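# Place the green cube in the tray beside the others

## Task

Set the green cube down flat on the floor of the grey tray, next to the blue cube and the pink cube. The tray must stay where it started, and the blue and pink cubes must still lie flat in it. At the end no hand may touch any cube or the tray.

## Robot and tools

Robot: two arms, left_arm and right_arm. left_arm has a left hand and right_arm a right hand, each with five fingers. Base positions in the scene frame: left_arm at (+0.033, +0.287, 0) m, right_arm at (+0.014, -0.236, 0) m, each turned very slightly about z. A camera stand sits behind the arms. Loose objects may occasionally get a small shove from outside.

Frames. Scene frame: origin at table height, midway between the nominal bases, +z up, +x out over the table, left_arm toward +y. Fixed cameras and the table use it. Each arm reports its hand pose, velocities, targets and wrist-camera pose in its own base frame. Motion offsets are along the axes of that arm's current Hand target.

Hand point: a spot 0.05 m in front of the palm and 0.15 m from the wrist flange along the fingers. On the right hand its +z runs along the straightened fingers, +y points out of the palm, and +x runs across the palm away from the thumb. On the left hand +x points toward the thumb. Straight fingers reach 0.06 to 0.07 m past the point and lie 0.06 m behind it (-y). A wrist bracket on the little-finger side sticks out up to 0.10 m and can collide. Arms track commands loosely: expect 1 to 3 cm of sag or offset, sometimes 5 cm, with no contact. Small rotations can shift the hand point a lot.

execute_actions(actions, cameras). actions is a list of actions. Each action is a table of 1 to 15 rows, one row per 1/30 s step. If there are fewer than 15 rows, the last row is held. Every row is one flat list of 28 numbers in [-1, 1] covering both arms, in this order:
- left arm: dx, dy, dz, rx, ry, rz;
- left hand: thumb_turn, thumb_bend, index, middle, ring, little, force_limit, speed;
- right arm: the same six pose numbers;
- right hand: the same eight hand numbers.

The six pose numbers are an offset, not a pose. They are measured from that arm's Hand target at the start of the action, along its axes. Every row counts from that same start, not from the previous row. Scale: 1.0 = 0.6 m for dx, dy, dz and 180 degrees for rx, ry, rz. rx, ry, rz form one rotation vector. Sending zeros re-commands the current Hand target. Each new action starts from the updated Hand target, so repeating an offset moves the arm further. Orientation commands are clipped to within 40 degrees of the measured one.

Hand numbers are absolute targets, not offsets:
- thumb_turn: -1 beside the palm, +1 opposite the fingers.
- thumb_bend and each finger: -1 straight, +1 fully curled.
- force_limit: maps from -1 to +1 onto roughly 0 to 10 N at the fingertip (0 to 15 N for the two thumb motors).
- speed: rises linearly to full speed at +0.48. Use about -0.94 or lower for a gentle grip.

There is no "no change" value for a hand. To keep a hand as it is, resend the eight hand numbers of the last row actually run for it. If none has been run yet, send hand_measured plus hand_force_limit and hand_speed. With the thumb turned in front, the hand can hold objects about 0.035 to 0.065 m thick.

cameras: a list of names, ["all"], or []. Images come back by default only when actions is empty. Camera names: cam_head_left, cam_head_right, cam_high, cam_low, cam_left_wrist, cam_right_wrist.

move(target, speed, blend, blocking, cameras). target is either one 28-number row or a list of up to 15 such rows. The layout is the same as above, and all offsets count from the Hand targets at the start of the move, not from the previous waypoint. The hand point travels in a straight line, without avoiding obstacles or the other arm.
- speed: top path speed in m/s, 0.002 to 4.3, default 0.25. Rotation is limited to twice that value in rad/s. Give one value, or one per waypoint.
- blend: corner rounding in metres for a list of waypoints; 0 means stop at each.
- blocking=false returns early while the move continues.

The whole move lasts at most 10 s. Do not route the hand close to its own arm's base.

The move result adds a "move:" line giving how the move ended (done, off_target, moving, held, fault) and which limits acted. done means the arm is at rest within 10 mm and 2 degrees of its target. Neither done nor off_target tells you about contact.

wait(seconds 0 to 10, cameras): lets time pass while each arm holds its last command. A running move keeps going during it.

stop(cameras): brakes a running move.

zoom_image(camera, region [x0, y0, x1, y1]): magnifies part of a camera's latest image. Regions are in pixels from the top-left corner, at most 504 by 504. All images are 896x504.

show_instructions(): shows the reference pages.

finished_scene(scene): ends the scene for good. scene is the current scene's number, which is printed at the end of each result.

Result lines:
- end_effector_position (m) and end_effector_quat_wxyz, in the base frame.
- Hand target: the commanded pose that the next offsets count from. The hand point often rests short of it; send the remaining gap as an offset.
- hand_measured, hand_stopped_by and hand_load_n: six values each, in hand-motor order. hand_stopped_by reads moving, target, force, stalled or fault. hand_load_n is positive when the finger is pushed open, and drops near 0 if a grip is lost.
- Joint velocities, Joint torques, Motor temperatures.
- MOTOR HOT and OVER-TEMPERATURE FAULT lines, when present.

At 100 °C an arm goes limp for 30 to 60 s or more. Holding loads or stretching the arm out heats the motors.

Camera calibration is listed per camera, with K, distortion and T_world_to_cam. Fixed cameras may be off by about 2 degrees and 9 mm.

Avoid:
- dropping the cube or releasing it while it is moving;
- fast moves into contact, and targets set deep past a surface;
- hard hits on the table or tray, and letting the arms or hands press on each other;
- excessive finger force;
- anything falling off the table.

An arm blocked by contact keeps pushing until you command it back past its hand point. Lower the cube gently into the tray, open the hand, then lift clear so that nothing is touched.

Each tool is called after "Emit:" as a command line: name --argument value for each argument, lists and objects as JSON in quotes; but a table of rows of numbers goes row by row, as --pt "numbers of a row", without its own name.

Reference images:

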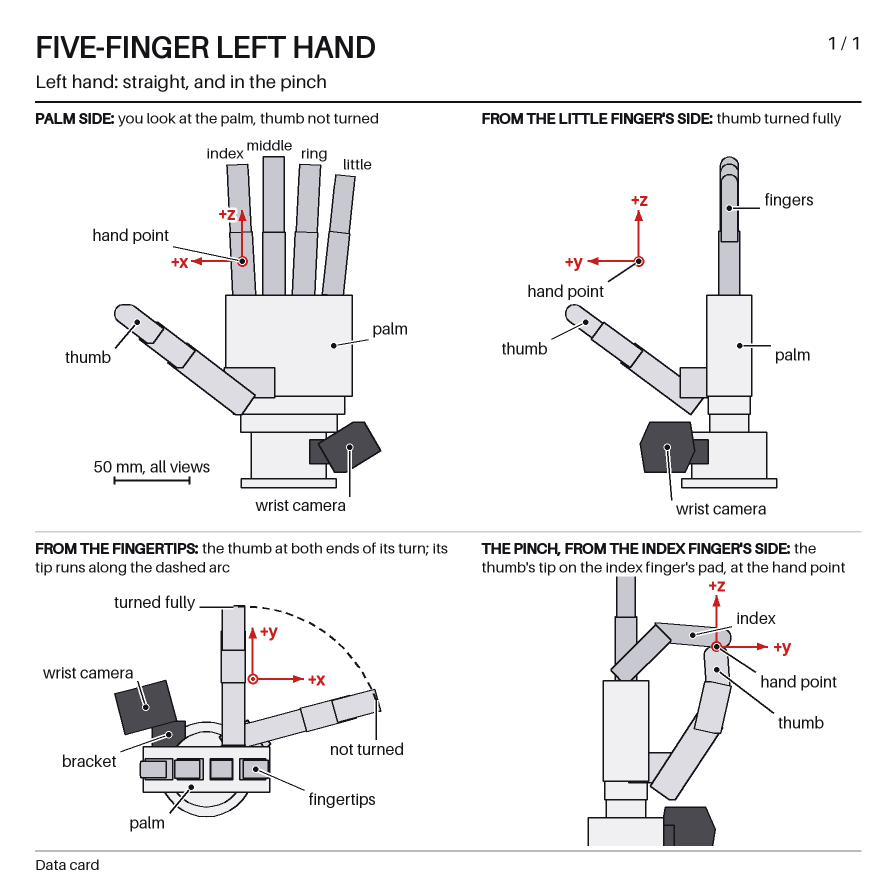

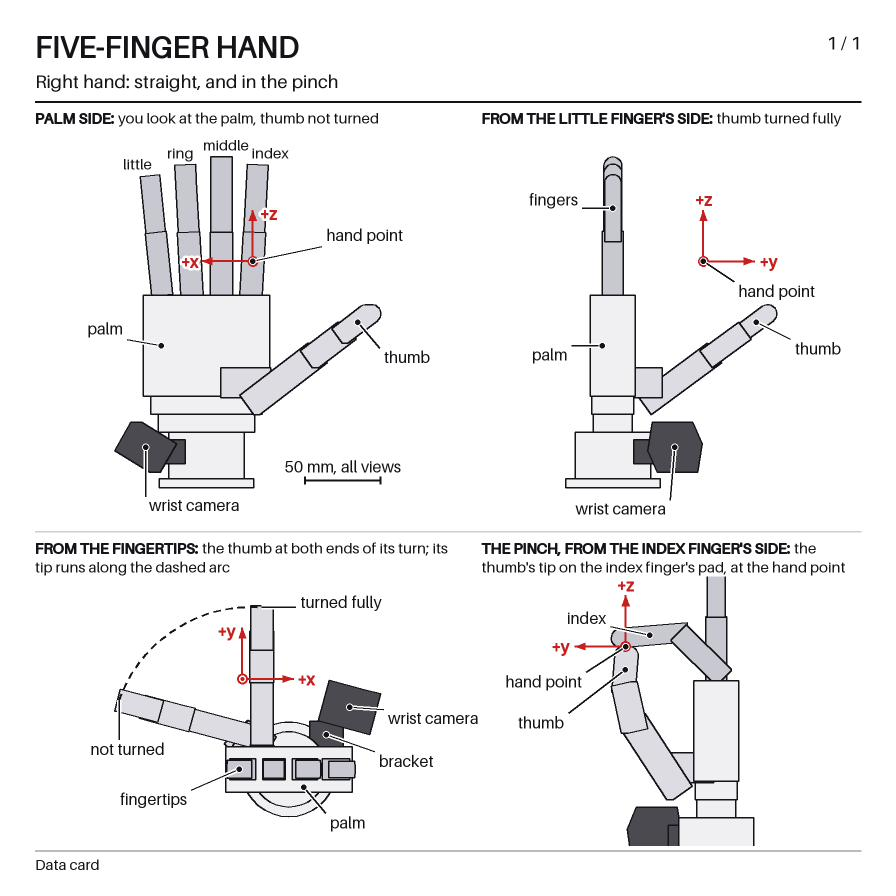

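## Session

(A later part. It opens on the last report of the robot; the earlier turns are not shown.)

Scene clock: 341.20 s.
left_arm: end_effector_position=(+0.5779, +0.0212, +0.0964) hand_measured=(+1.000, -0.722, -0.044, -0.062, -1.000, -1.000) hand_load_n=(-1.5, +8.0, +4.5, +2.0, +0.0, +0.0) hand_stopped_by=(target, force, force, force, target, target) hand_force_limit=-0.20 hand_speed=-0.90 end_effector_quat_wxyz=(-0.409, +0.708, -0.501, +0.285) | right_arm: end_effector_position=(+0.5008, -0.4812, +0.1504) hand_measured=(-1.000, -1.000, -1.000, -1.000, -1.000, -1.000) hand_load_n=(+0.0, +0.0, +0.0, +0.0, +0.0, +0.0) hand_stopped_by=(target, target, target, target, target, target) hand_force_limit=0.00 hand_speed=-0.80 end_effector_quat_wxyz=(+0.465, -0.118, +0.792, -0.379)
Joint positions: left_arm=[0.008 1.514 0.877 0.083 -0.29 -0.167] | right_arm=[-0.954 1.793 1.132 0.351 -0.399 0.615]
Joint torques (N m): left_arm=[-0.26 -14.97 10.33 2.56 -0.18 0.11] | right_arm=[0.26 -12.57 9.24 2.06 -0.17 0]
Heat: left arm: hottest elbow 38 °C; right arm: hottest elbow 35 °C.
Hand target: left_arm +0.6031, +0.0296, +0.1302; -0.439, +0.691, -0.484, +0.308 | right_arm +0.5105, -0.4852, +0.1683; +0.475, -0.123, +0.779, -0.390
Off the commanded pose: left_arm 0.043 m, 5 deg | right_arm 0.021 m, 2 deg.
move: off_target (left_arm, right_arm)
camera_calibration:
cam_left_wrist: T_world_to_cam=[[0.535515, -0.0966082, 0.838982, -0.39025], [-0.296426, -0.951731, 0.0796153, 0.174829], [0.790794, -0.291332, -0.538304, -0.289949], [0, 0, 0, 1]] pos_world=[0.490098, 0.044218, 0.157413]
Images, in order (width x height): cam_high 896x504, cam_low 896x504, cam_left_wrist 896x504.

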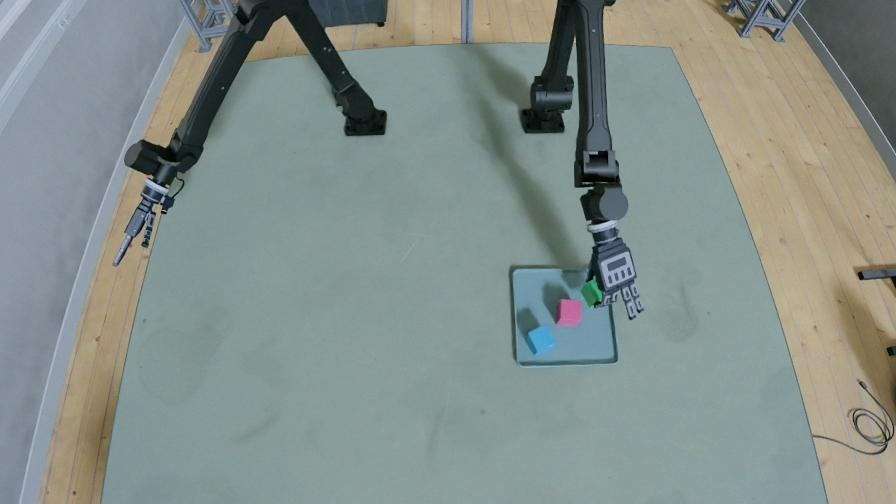

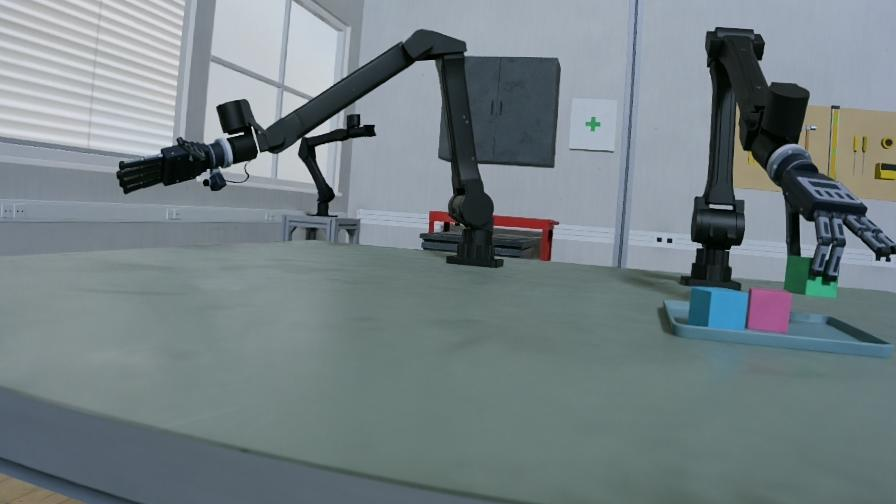

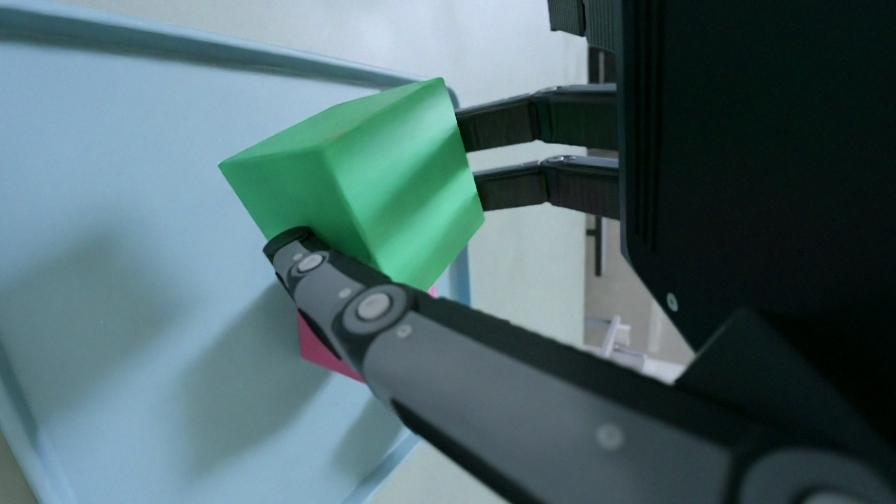

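Emit:
move --pt "-0.0047 0.0597 0.0297 0 0 0 1 0.2 0.2 0.2 -1 -1 -0.2 -0.9 0 0 0 0 0 0 -1 -1 -1 -1 -1 -1 0 -0.8" --speed 0.1 --cameras '["cam_high","cam_left_wrist","cam_low"]'

Emit:
zoom_image --camera "cam_high" --region '[500, 210, 680, 390]'

Emit:
zoom_image --camera "cam_low" --region '[640, 120, 896, 370]'

Scene clock: 351.87 s.
left_arm: end_effector_position=(+0.5925, +0.0224, +0.0730) hand_measured=(+1.000, -0.722, -0.044, -0.062, -1.000, -1.000) hand_load_n=(-1.5, +8.5, +4.0, +2.5, +0.0, +0.0) hand_stopped_by=(target, force, force, force, target, target) hand_force_limit=-0.20 hand_speed=-0.90 end_effector_quat_wxyz=(-0.418, +0.702, -0.495, +0.296) | right_arm: end_effector_position=(+0.5008, -0.4812, +0.1504) hand_measured=(-1.000, -1.000, -1.000, -1.000, -1.000, -1.000) hand_load_n=(-0.5, +0.0, +0.0, +0.0, +0.0, +0.0) hand_stopped_by=(target, target, target, target, target, target) hand_force_limit=0.00 hand_speed=-0.80 end_effector_quat_wxyz=(+0.465, -0.118, +0.792, -0.379)
Joint positions: left_arm=[0.01 1.591 0.868 0.203 -0.29 -0.164] | right_arm=[-0.954 1.793 1.132 0.351 -0.399 0.615]
Joint torques (N m): left_arm=[0.03 -15.03 7.42 2.36 0 0.12] | right_arm=[0.26 -12.63 9.21 2.06 -0.17 0]
Heat: left arm: hottest elbow 38 °C; right arm: hottest elbow 35 °C.
Hand target: left_arm +0.6030, +0.0326, +0.0902; -0.439, +0.691, -0.484, +0.308 | right_arm +0.5105, -0.4852, +0.1683; +0.475, -0.123, +0.779, -0.390
Off the commanded pose: left_arm 0.023 m, 3 deg | right_arm 0.021 m, 2 deg.
move: off_target (left_arm, right_arm)
camera_calibration:
cam_left_wrist: T_world_to_cam=[[0.50762, -0.0989238, 0.855883, -0.363097], [-0.298799, -0.951948, 0.0671894, 0.184452], [0.808109, -0.289844, -0.512786, -0.325855], [0, 0, 0, 1]] pos_world=[0.502756, 0.045223, 0.131281]
Images, in order (width x height): cam_high 896x504, cam_low 896x504, cam_left_wrist 896x504.

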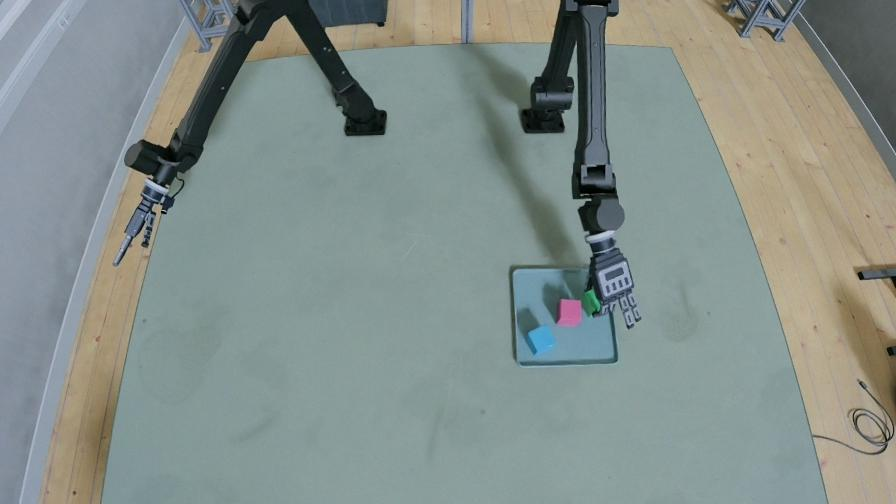

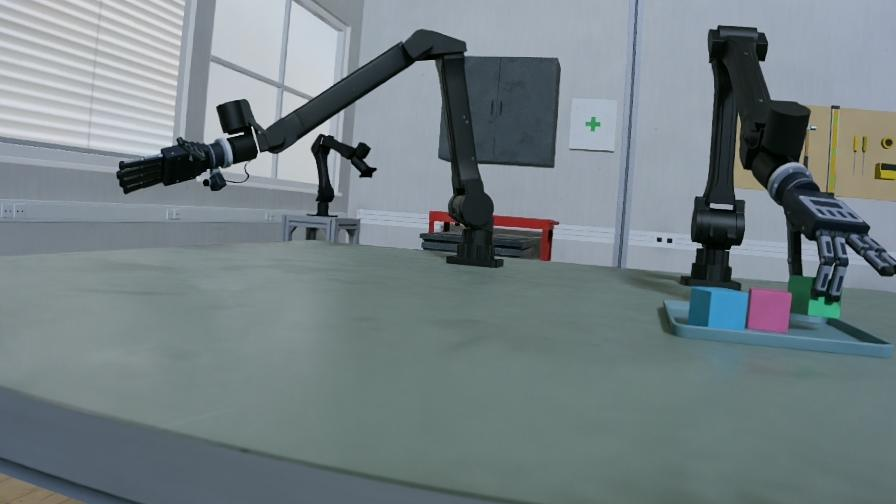

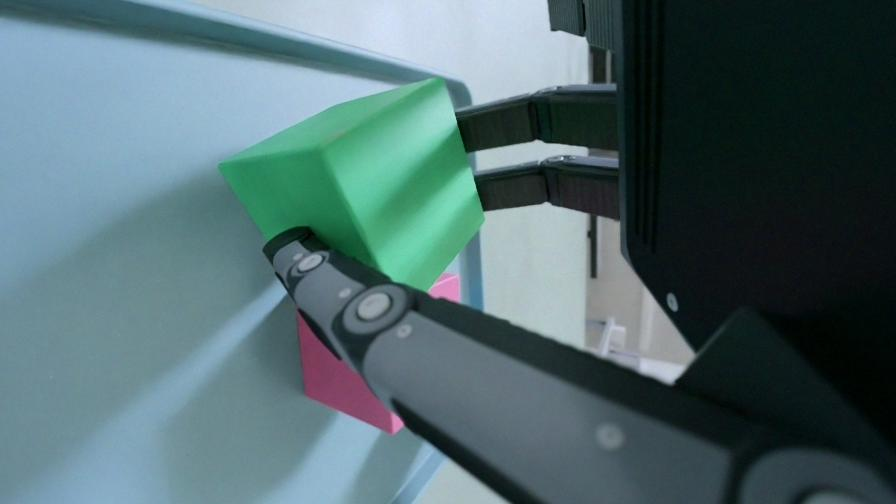

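Scaled by 2.800 from the camera's 896x504 image, which has a finer 1280x720 frame.

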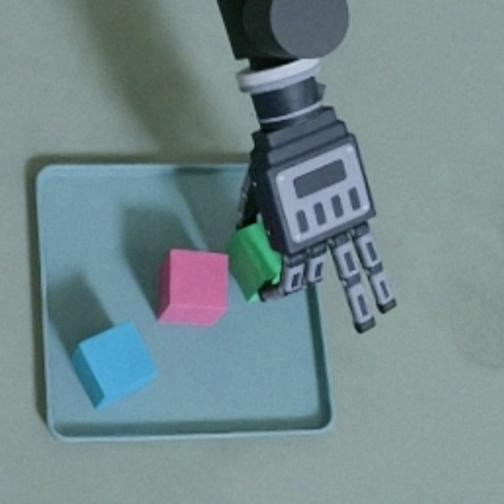

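Scaled by 1.969 from the camera's 896x504 image, which has a finer 1280x720 frame.

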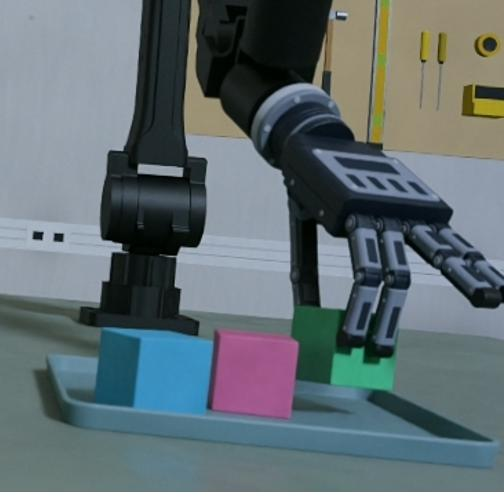

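Emit:
move --pt "-0.0133 0.0113 -0.0245 -0.012 0 0 1 0.2 0.2 0.2 -1 -1 -0.2 -0.9 0 0 0 0 0 0 -1 -1 -1 -1 -1 -1 0 -0.8" --speed 0.1 --cameras '["cam_high","cam_low"]'

Emit:
zoom_image --camera "cam_high" --region '[500, 210, 680, 390]'

Emit:
zoom_image --camera "cam_low" --region '[640, 120, 896, 370]'

Scene clock: 367.97 s.
left_arm: end_effector_position=(+0.5825, +0.0261, +0.0663) hand_measured=(+1.000, -0.722, -0.044, -0.062, -1.000, -1.000) hand_load_n=(-1.5, +8.0, +4.5, +2.0, -0.5, +0.0) hand_stopped_by=(target, force, force, force, target, target) hand_force_limit=-0.20 hand_speed=-0.90 end_effector_quat_wxyz=(-0.411, +0.706, -0.498, +0.291) | right_arm: end_effector_position=(+0.5008, -0.4812, +0.1504) hand_measured=(-1.000, -1.000, -1.000, -1.000, -1.000, -1.000) hand_load_n=(-0.5, +0.0, +0.0, +0.0, +0.0, +0.0) hand_stopped_by=(target, target, target, target, target, target) hand_force_limit=0.00 hand_speed=-0.80 end_effector_quat_wxyz=(+0.465, -0.118, +0.792, -0.379)
Joint positions: left_arm=[0.02 1.582 0.847 0.197 -0.278 -0.164] | right_arm=[-0.954 1.793 1.132 0.351 -0.399 0.615]
Joint torques (N m): left_arm=[-0.91 -17.73 7.35 0.73 0.09 0.08] | right_arm=[0.21 -12.63 9.24 2.06 -0.17 0]
Heat: left arm: hottest elbow 37 °C; right arm: hottest elbow 35 °C.
Hand target: left_arm +0.5850, +0.0345, +0.0903; -0.426, +0.700, -0.490, +0.298 | right_arm +0.5105, -0.4852, +0.1683; +0.475, -0.123, +0.779, -0.390
Off the commanded pose: left_arm 0.026 m, 2 deg | right_arm 0.021 m, 2 deg.
move: off_target (left_arm, right_arm)
Images, in order (width x height): cam_high 896x504, cam_low 896x504.

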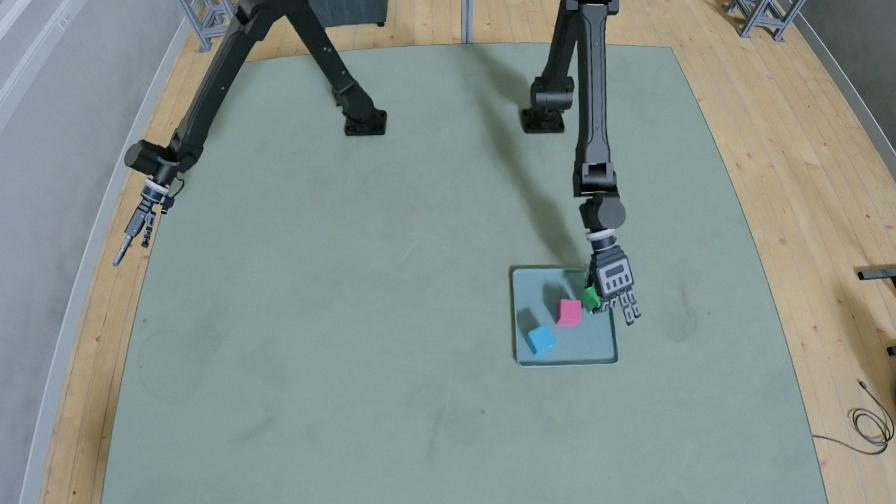

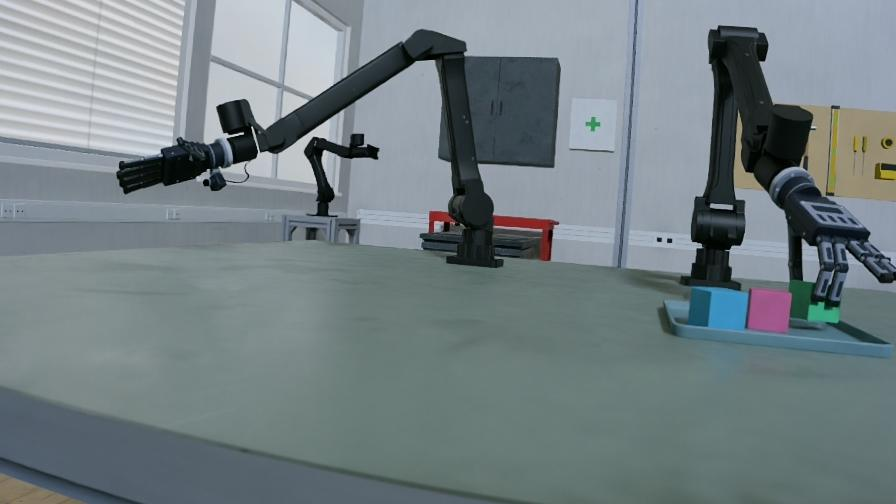

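Scaled by 2.800 from the camera's 896x504 image, which has a finer 1280x720 frame.

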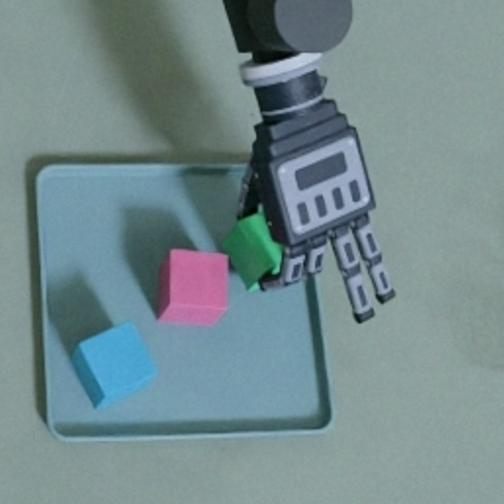

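Scaled by 1.969 from the camera's 896x504 image, which has a finer 1280x720 frame.

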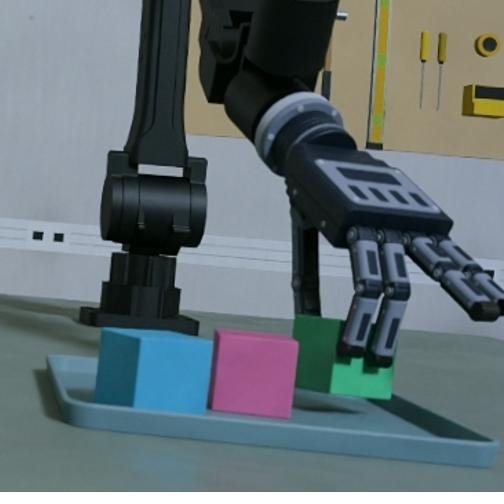

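Emit:
move --pt "-0.0017 0.02 0.0049 -0.006 0 0 1 0.2 0.2 0.2 -1 -1 -0.2 -0.9 0 0 0 0 0 0 -1 -1 -1 -1 -1 -1 0 -0.8" --speed 0.06 --cameras '["cam_high","cam_low","cam_left_wrist"]'

Emit:
zoom_image --camera "cam_high" --region '[500, 210, 680, 390]'

Emit:
zoom_image --camera "cam_low" --region '[640, 120, 896, 370]'

Scene clock: 376.43 s.
left_arm: end_effector_position=(+0.5791, +0.0251, +0.0625) hand_measured=(+1.000, -0.722, -0.044, -0.062, -1.000, -1.000) hand_load_n=(-1.5, +8.0, +4.5, +2.5, +0.0, +0.0) hand_stopped_by=(target, force, force, force, target, target) hand_force_limit=-0.20 hand_speed=-0.90 end_effector_quat_wxyz=(-0.408, +0.707, -0.500, +0.290) | right_arm: end_effector_position=(+0.5008, -0.4812, +0.1504) hand_measured=(-1.000, -1.000, -1.000, -1.000, -1.000, -1.000) hand_load_n=(+0.0, +0.0, +0.0, +0.0, +0.0, +0.0) hand_stopped_by=(target, target, target, target, target, target) hand_force_limit=0.00 hand_speed=-0.80 end_effector_quat_wxyz=(+0.465, -0.118, +0.792, -0.379)
Joint positions: left_arm=[0.02 1.582 0.839 0.197 -0.273 -0.164] | right_arm=[-0.954 1.793 1.132 0.351 -0.399 0.615]
Joint torques (N m): left_arm=[-0.15 -15.91 7.04 0.8 0.13 0.06] | right_arm=[0.26 -12.51 9.22 2.06 -0.17 0]
Heat: left arm: hottest elbow 36 °C; right arm: hottest elbow 35 °C.
Hand target: left_arm +0.5820, +0.0345, +0.0783; -0.419, +0.704, -0.493, +0.294 | right_arm +0.5105, -0.4852, +0.1683; +0.475, -0.123, +0.779, -0.390
Off the commanded pose: left_arm 0.019 m, 2 deg | right_arm 0.021 m, 2 deg.
move: off_target (left_arm, right_arm)
camera_calibration:
cam_left_wrist: T_world_to_cam=[[0.529323, -0.0932641, 0.843278, -0.358933], [-0.300481, -0.950123, 0.0835303, 0.183643], [0.793428, -0.297604, -0.530946, -0.309839], [0, 0, 0, 1]] pos_world=[0.491008, 0.0487991, 0.122833]
Images, in order (width x height): cam_high 896x504, cam_low 896x504, cam_left_wrist 896x504.

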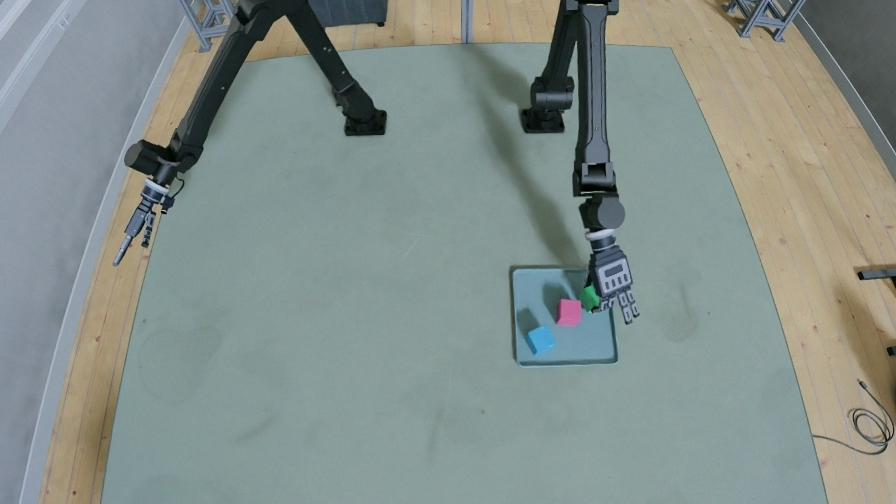

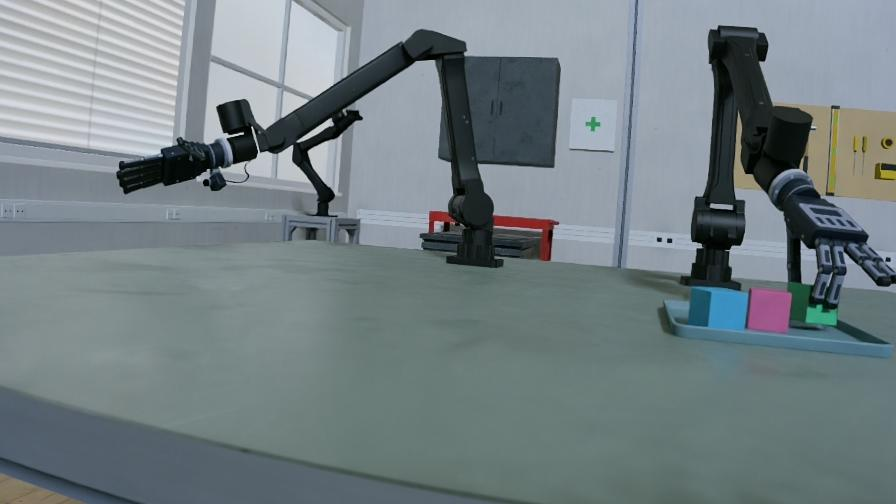

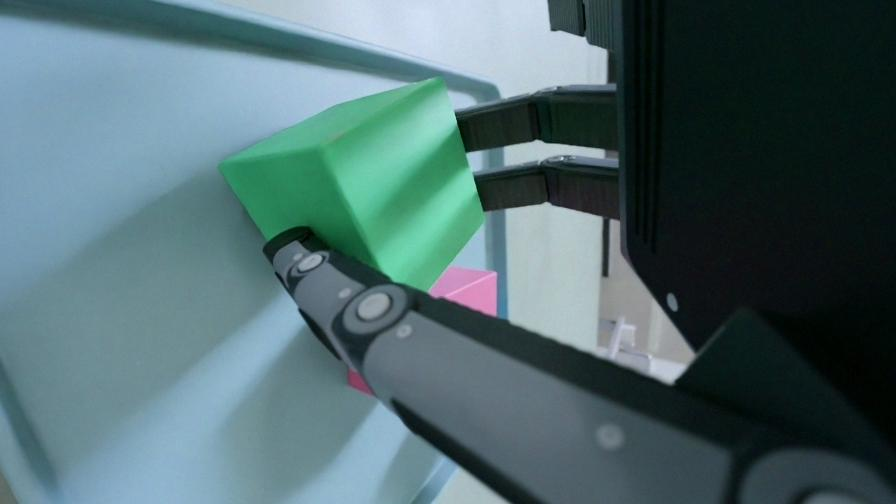

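Scaled by 2.800 from the camera's 896x504 image, which has a finer 1280x720 frame.

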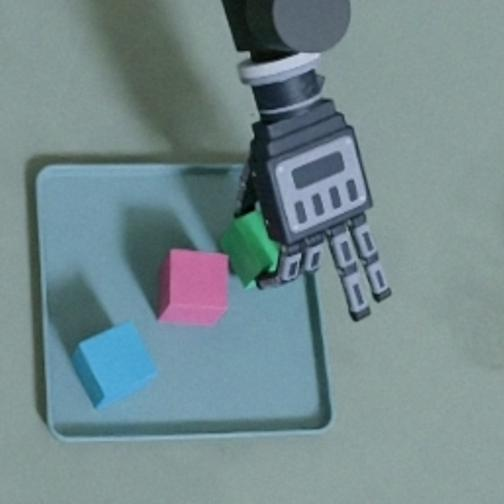

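Scaled by 1.969 from the camera's 896x504 image, which has a finer 1280x720 frame.

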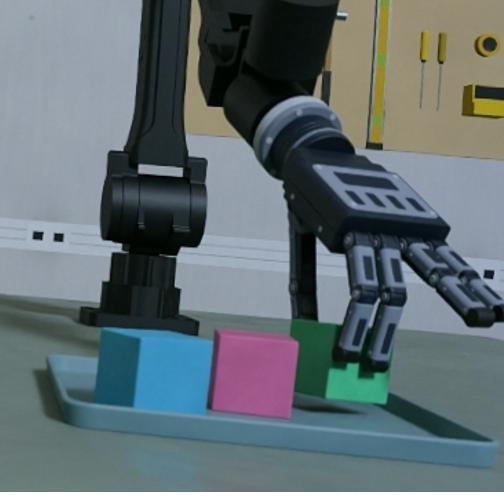

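Emit:
move --pt "0 0.0208 0.0106 0 0 0 1 0.2 0.2 0.2 -1 -1 -0.2 -0.9 0 0 0 0 0 0 -1 -1 -1 -1 -1 -1 0 -0.8" --speed 0.06 --cameras '["cam_high","cam_low","cam_left_wrist"]'

Emit:
zoom_image --camera "cam_high" --region '[500, 210, 680, 390]'

Emit:
zoom_image --camera "cam_low" --region '[640, 120, 896, 370]'

Scene clock: 383.70 s.
left_arm: end_effector_position=(+0.5727, +0.0250, +0.0542) hand_measured=(+1.000, -0.722, -0.044, -0.062, -1.000, -1.000) hand_load_n=(-1.5, +8.0, +4.5, +2.5, +0.0, +0.0) hand_stopped_by=(target, force, force, force, target, target) hand_force_limit=-0.20 hand_speed=-0.90 end_effector_quat_wxyz=(-0.403, +0.709, -0.504, +0.284) | right_arm: end_effector_position=(+0.5008, -0.4812, +0.1504) hand_measured=(-1.000, -1.000, -1.000, -1.000, -1.000, -1.000) hand_load_n=(+0.0, +0.0, +0.0, +0.0, +0.0, +0.0) hand_stopped_by=(target, target, target, target, target, target) hand_force_limit=0.00 hand_speed=-0.80 end_effector_quat_wxyz=(+0.465, -0.118, +0.792, -0.379)
Joint positions: left_arm=[0.02 1.585 0.825 0.197 -0.273 -0.164] | right_arm=[-0.954 1.793 1.132 0.351 -0.399 0.615]
Joint torques (N m): left_arm=[0.03 -14.39 7.06 2.32 0.12 0] | right_arm=[0.21 -12.63 9.24 2.04 -0.16 0.01]
Heat: left arm: hottest elbow 36 °C; right arm: hottest elbow 35 °C.
Hand target: left_arm +0.5816, +0.0344, +0.0643; -0.419, +0.704, -0.493, +0.294 | right_arm +0.5105, -0.4852, +0.1683; +0.475, -0.123, +0.779, -0.390
Off the commanded pose: left_arm 0.016 m, 3 deg | right_arm 0.021 m, 2 deg.
move: off_target (left_arm, right_arm)
camera_calibration:
cam_left_wrist: T_world_to_cam=[[0.543494, -0.0930322, 0.834242, -0.356148], [-0.299053, -0.950088, 0.0888766, 0.181172], [0.784335, -0.297787, -0.544189, -0.303229], [0, 0, 0, 1]] pos_world=[0.485578, 0.0486985, 0.115998]
Images, in order (width x height): cam_high 896x504, cam_low 896x504, cam_left_wrist 896x504.

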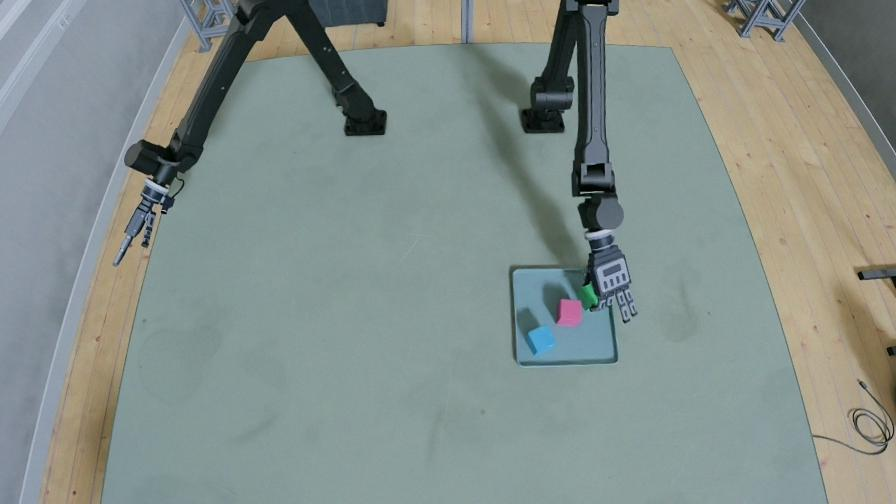

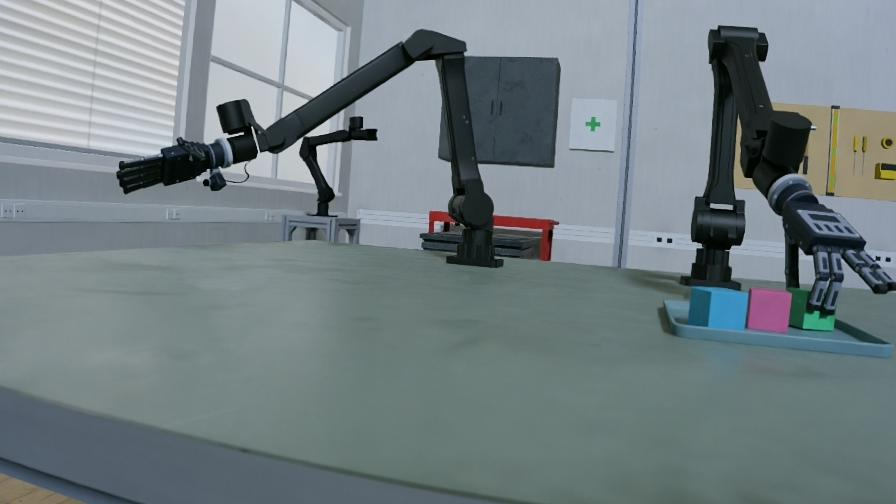

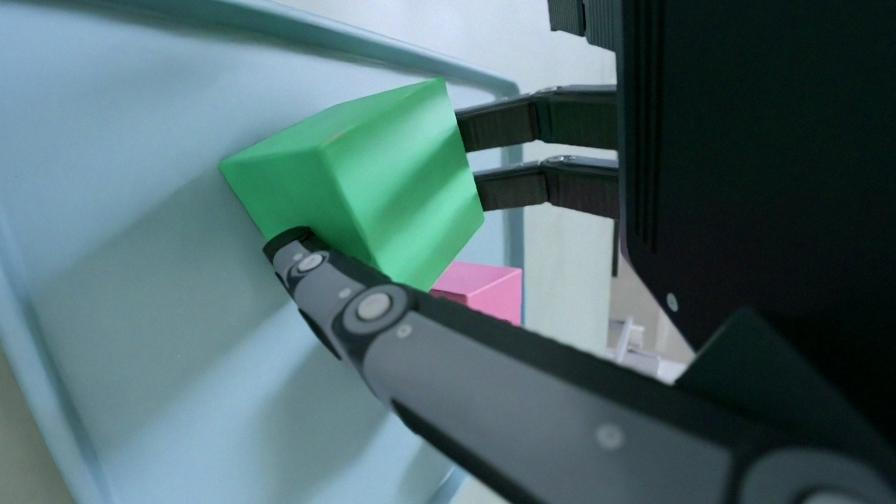

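Scaled by 2.800 from the camera's 896x504 image, which has a finer 1280x720 frame.

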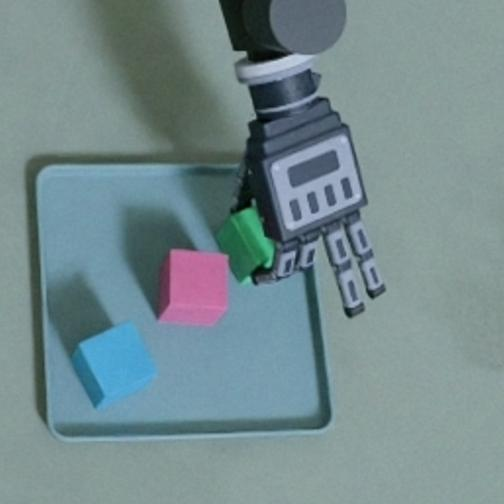

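Scaled by 1.969 from the camera's 896x504 image, which has a finer 1280x720 frame.

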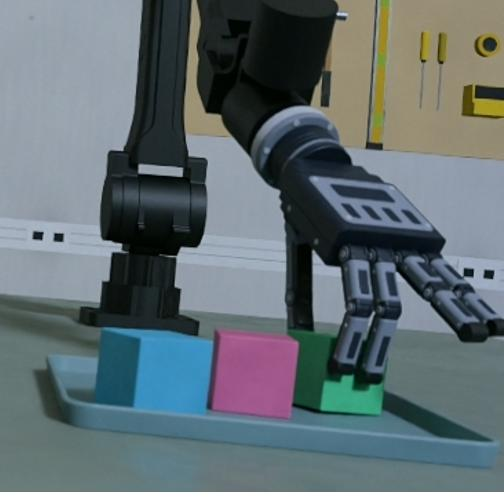

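Emit:
move --pt "0 0 0 0 0 0 1 -0.93 -0.4 -0.4 -1 -1 -0.2 -0.8 0 0 0 0 0 0 -1 -1 -1 -1 -1 -1 0 -0.8" --speed 0.06 --cameras '["cam_high","cam_low","cam_left_wrist"]'

Emit:
zoom_image --camera "cam_low" --region '[640, 120, 896, 370]'

Scene clock: 393.23 s.
left_arm: end_effector_position=(+0.5730, +0.0250, +0.0545) hand_measured=(+1.000, -0.930, -0.400, -0.400, -1.000, -1.000) hand_load_n=(+0.0, +0.0, -0.5, +0.0, +0.0, +0.0) hand_stopped_by=(target, target, target, target, target, target) hand_force_limit=-0.20 hand_speed=-0.80 end_effector_quat_wxyz=(-0.404, +0.709, -0.503, +0.284) | right_arm: end_effector_position=(+0.5008, -0.4812, +0.1504) hand_measured=(-1.000, -1.000, -1.000, -1.000, -1.000, -1.000) hand_load_n=(-0.5, +0.0, +0.0, +0.0, +0.0, +0.0) hand_stopped_by=(target, target, target, target, target, target) hand_force_limit=0.00 hand_speed=-0.80 end_effector_quat_wxyz=(+0.465, -0.118, +0.792, -0.379)
Joint positions: left_arm=[0.02 1.585 0.825 0.199 -0.273 -0.164] | right_arm=[-0.954 1.793 1.132 0.351 -0.399 0.615]
Joint torques (N m): left_arm=[-0.09 -13.57 7.12 2.04 0.11 0] | right_arm=[0.26 -12.57 9.24 2.07 -0.17 0]
Heat: left arm: hottest elbow 35 °C; right arm: hottest elbow 35 °C.
Hand target: left_arm +0.5816, +0.0344, +0.0643; -0.419, +0.704, -0.493, +0.294 | right_arm +0.5105, -0.4852, +0.1683; +0.475, -0.123, +0.779, -0.390
Off the commanded pose: left_arm 0.016 m, 2 deg | right_arm 0.021 m, 2 deg.
move: off_target (left_arm, right_arm)
camera_calibration:
cam_left_wrist: T_world_to_cam=[[0.542233, -0.0930705, 0.835058, -0.355825], [-0.299139, -0.950111, 0.0883477, 0.181328], [0.785175, -0.297703, -0.543022, -0.30388], [0, 0, 0, 1]] pos_world=[0.48578, 0.0486988, 0.116101]
Images, in order (width x height): cam_high 896x504, cam_low 896x504, cam_left_wrist 896x504.

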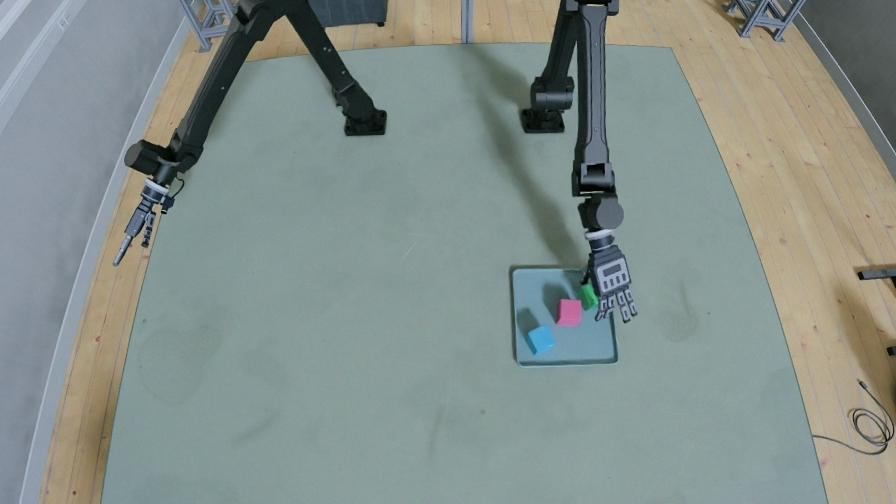

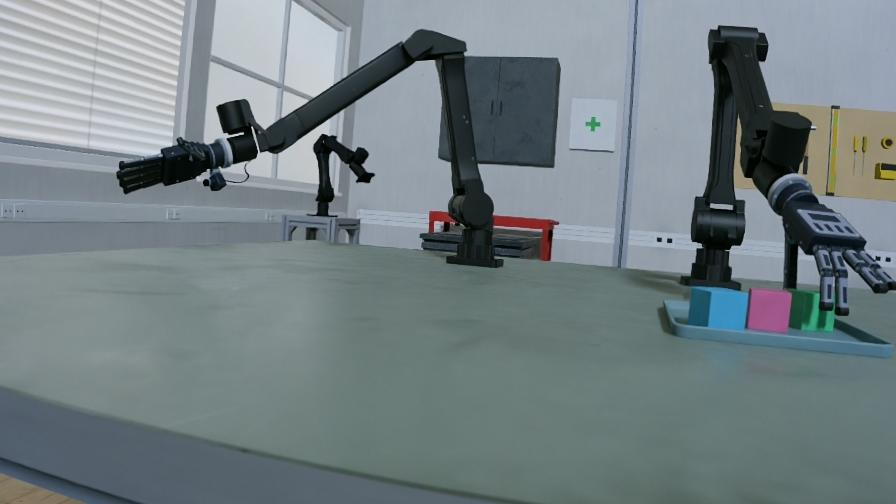

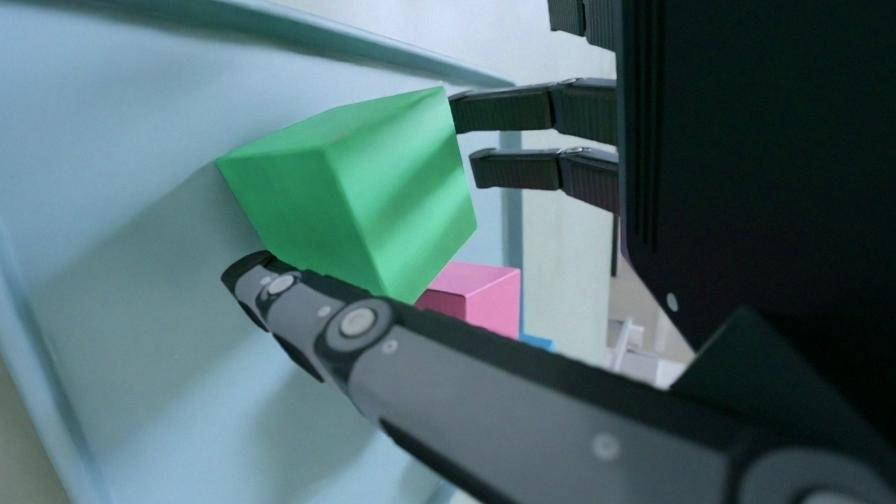

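Scaled by 1.969 from the camera's 896x504 image, which has a finer 1280x720 frame.

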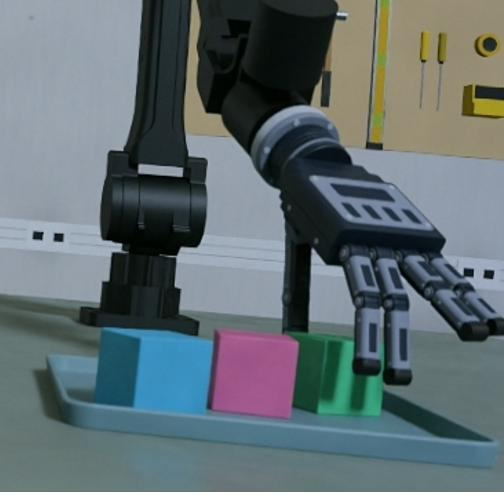

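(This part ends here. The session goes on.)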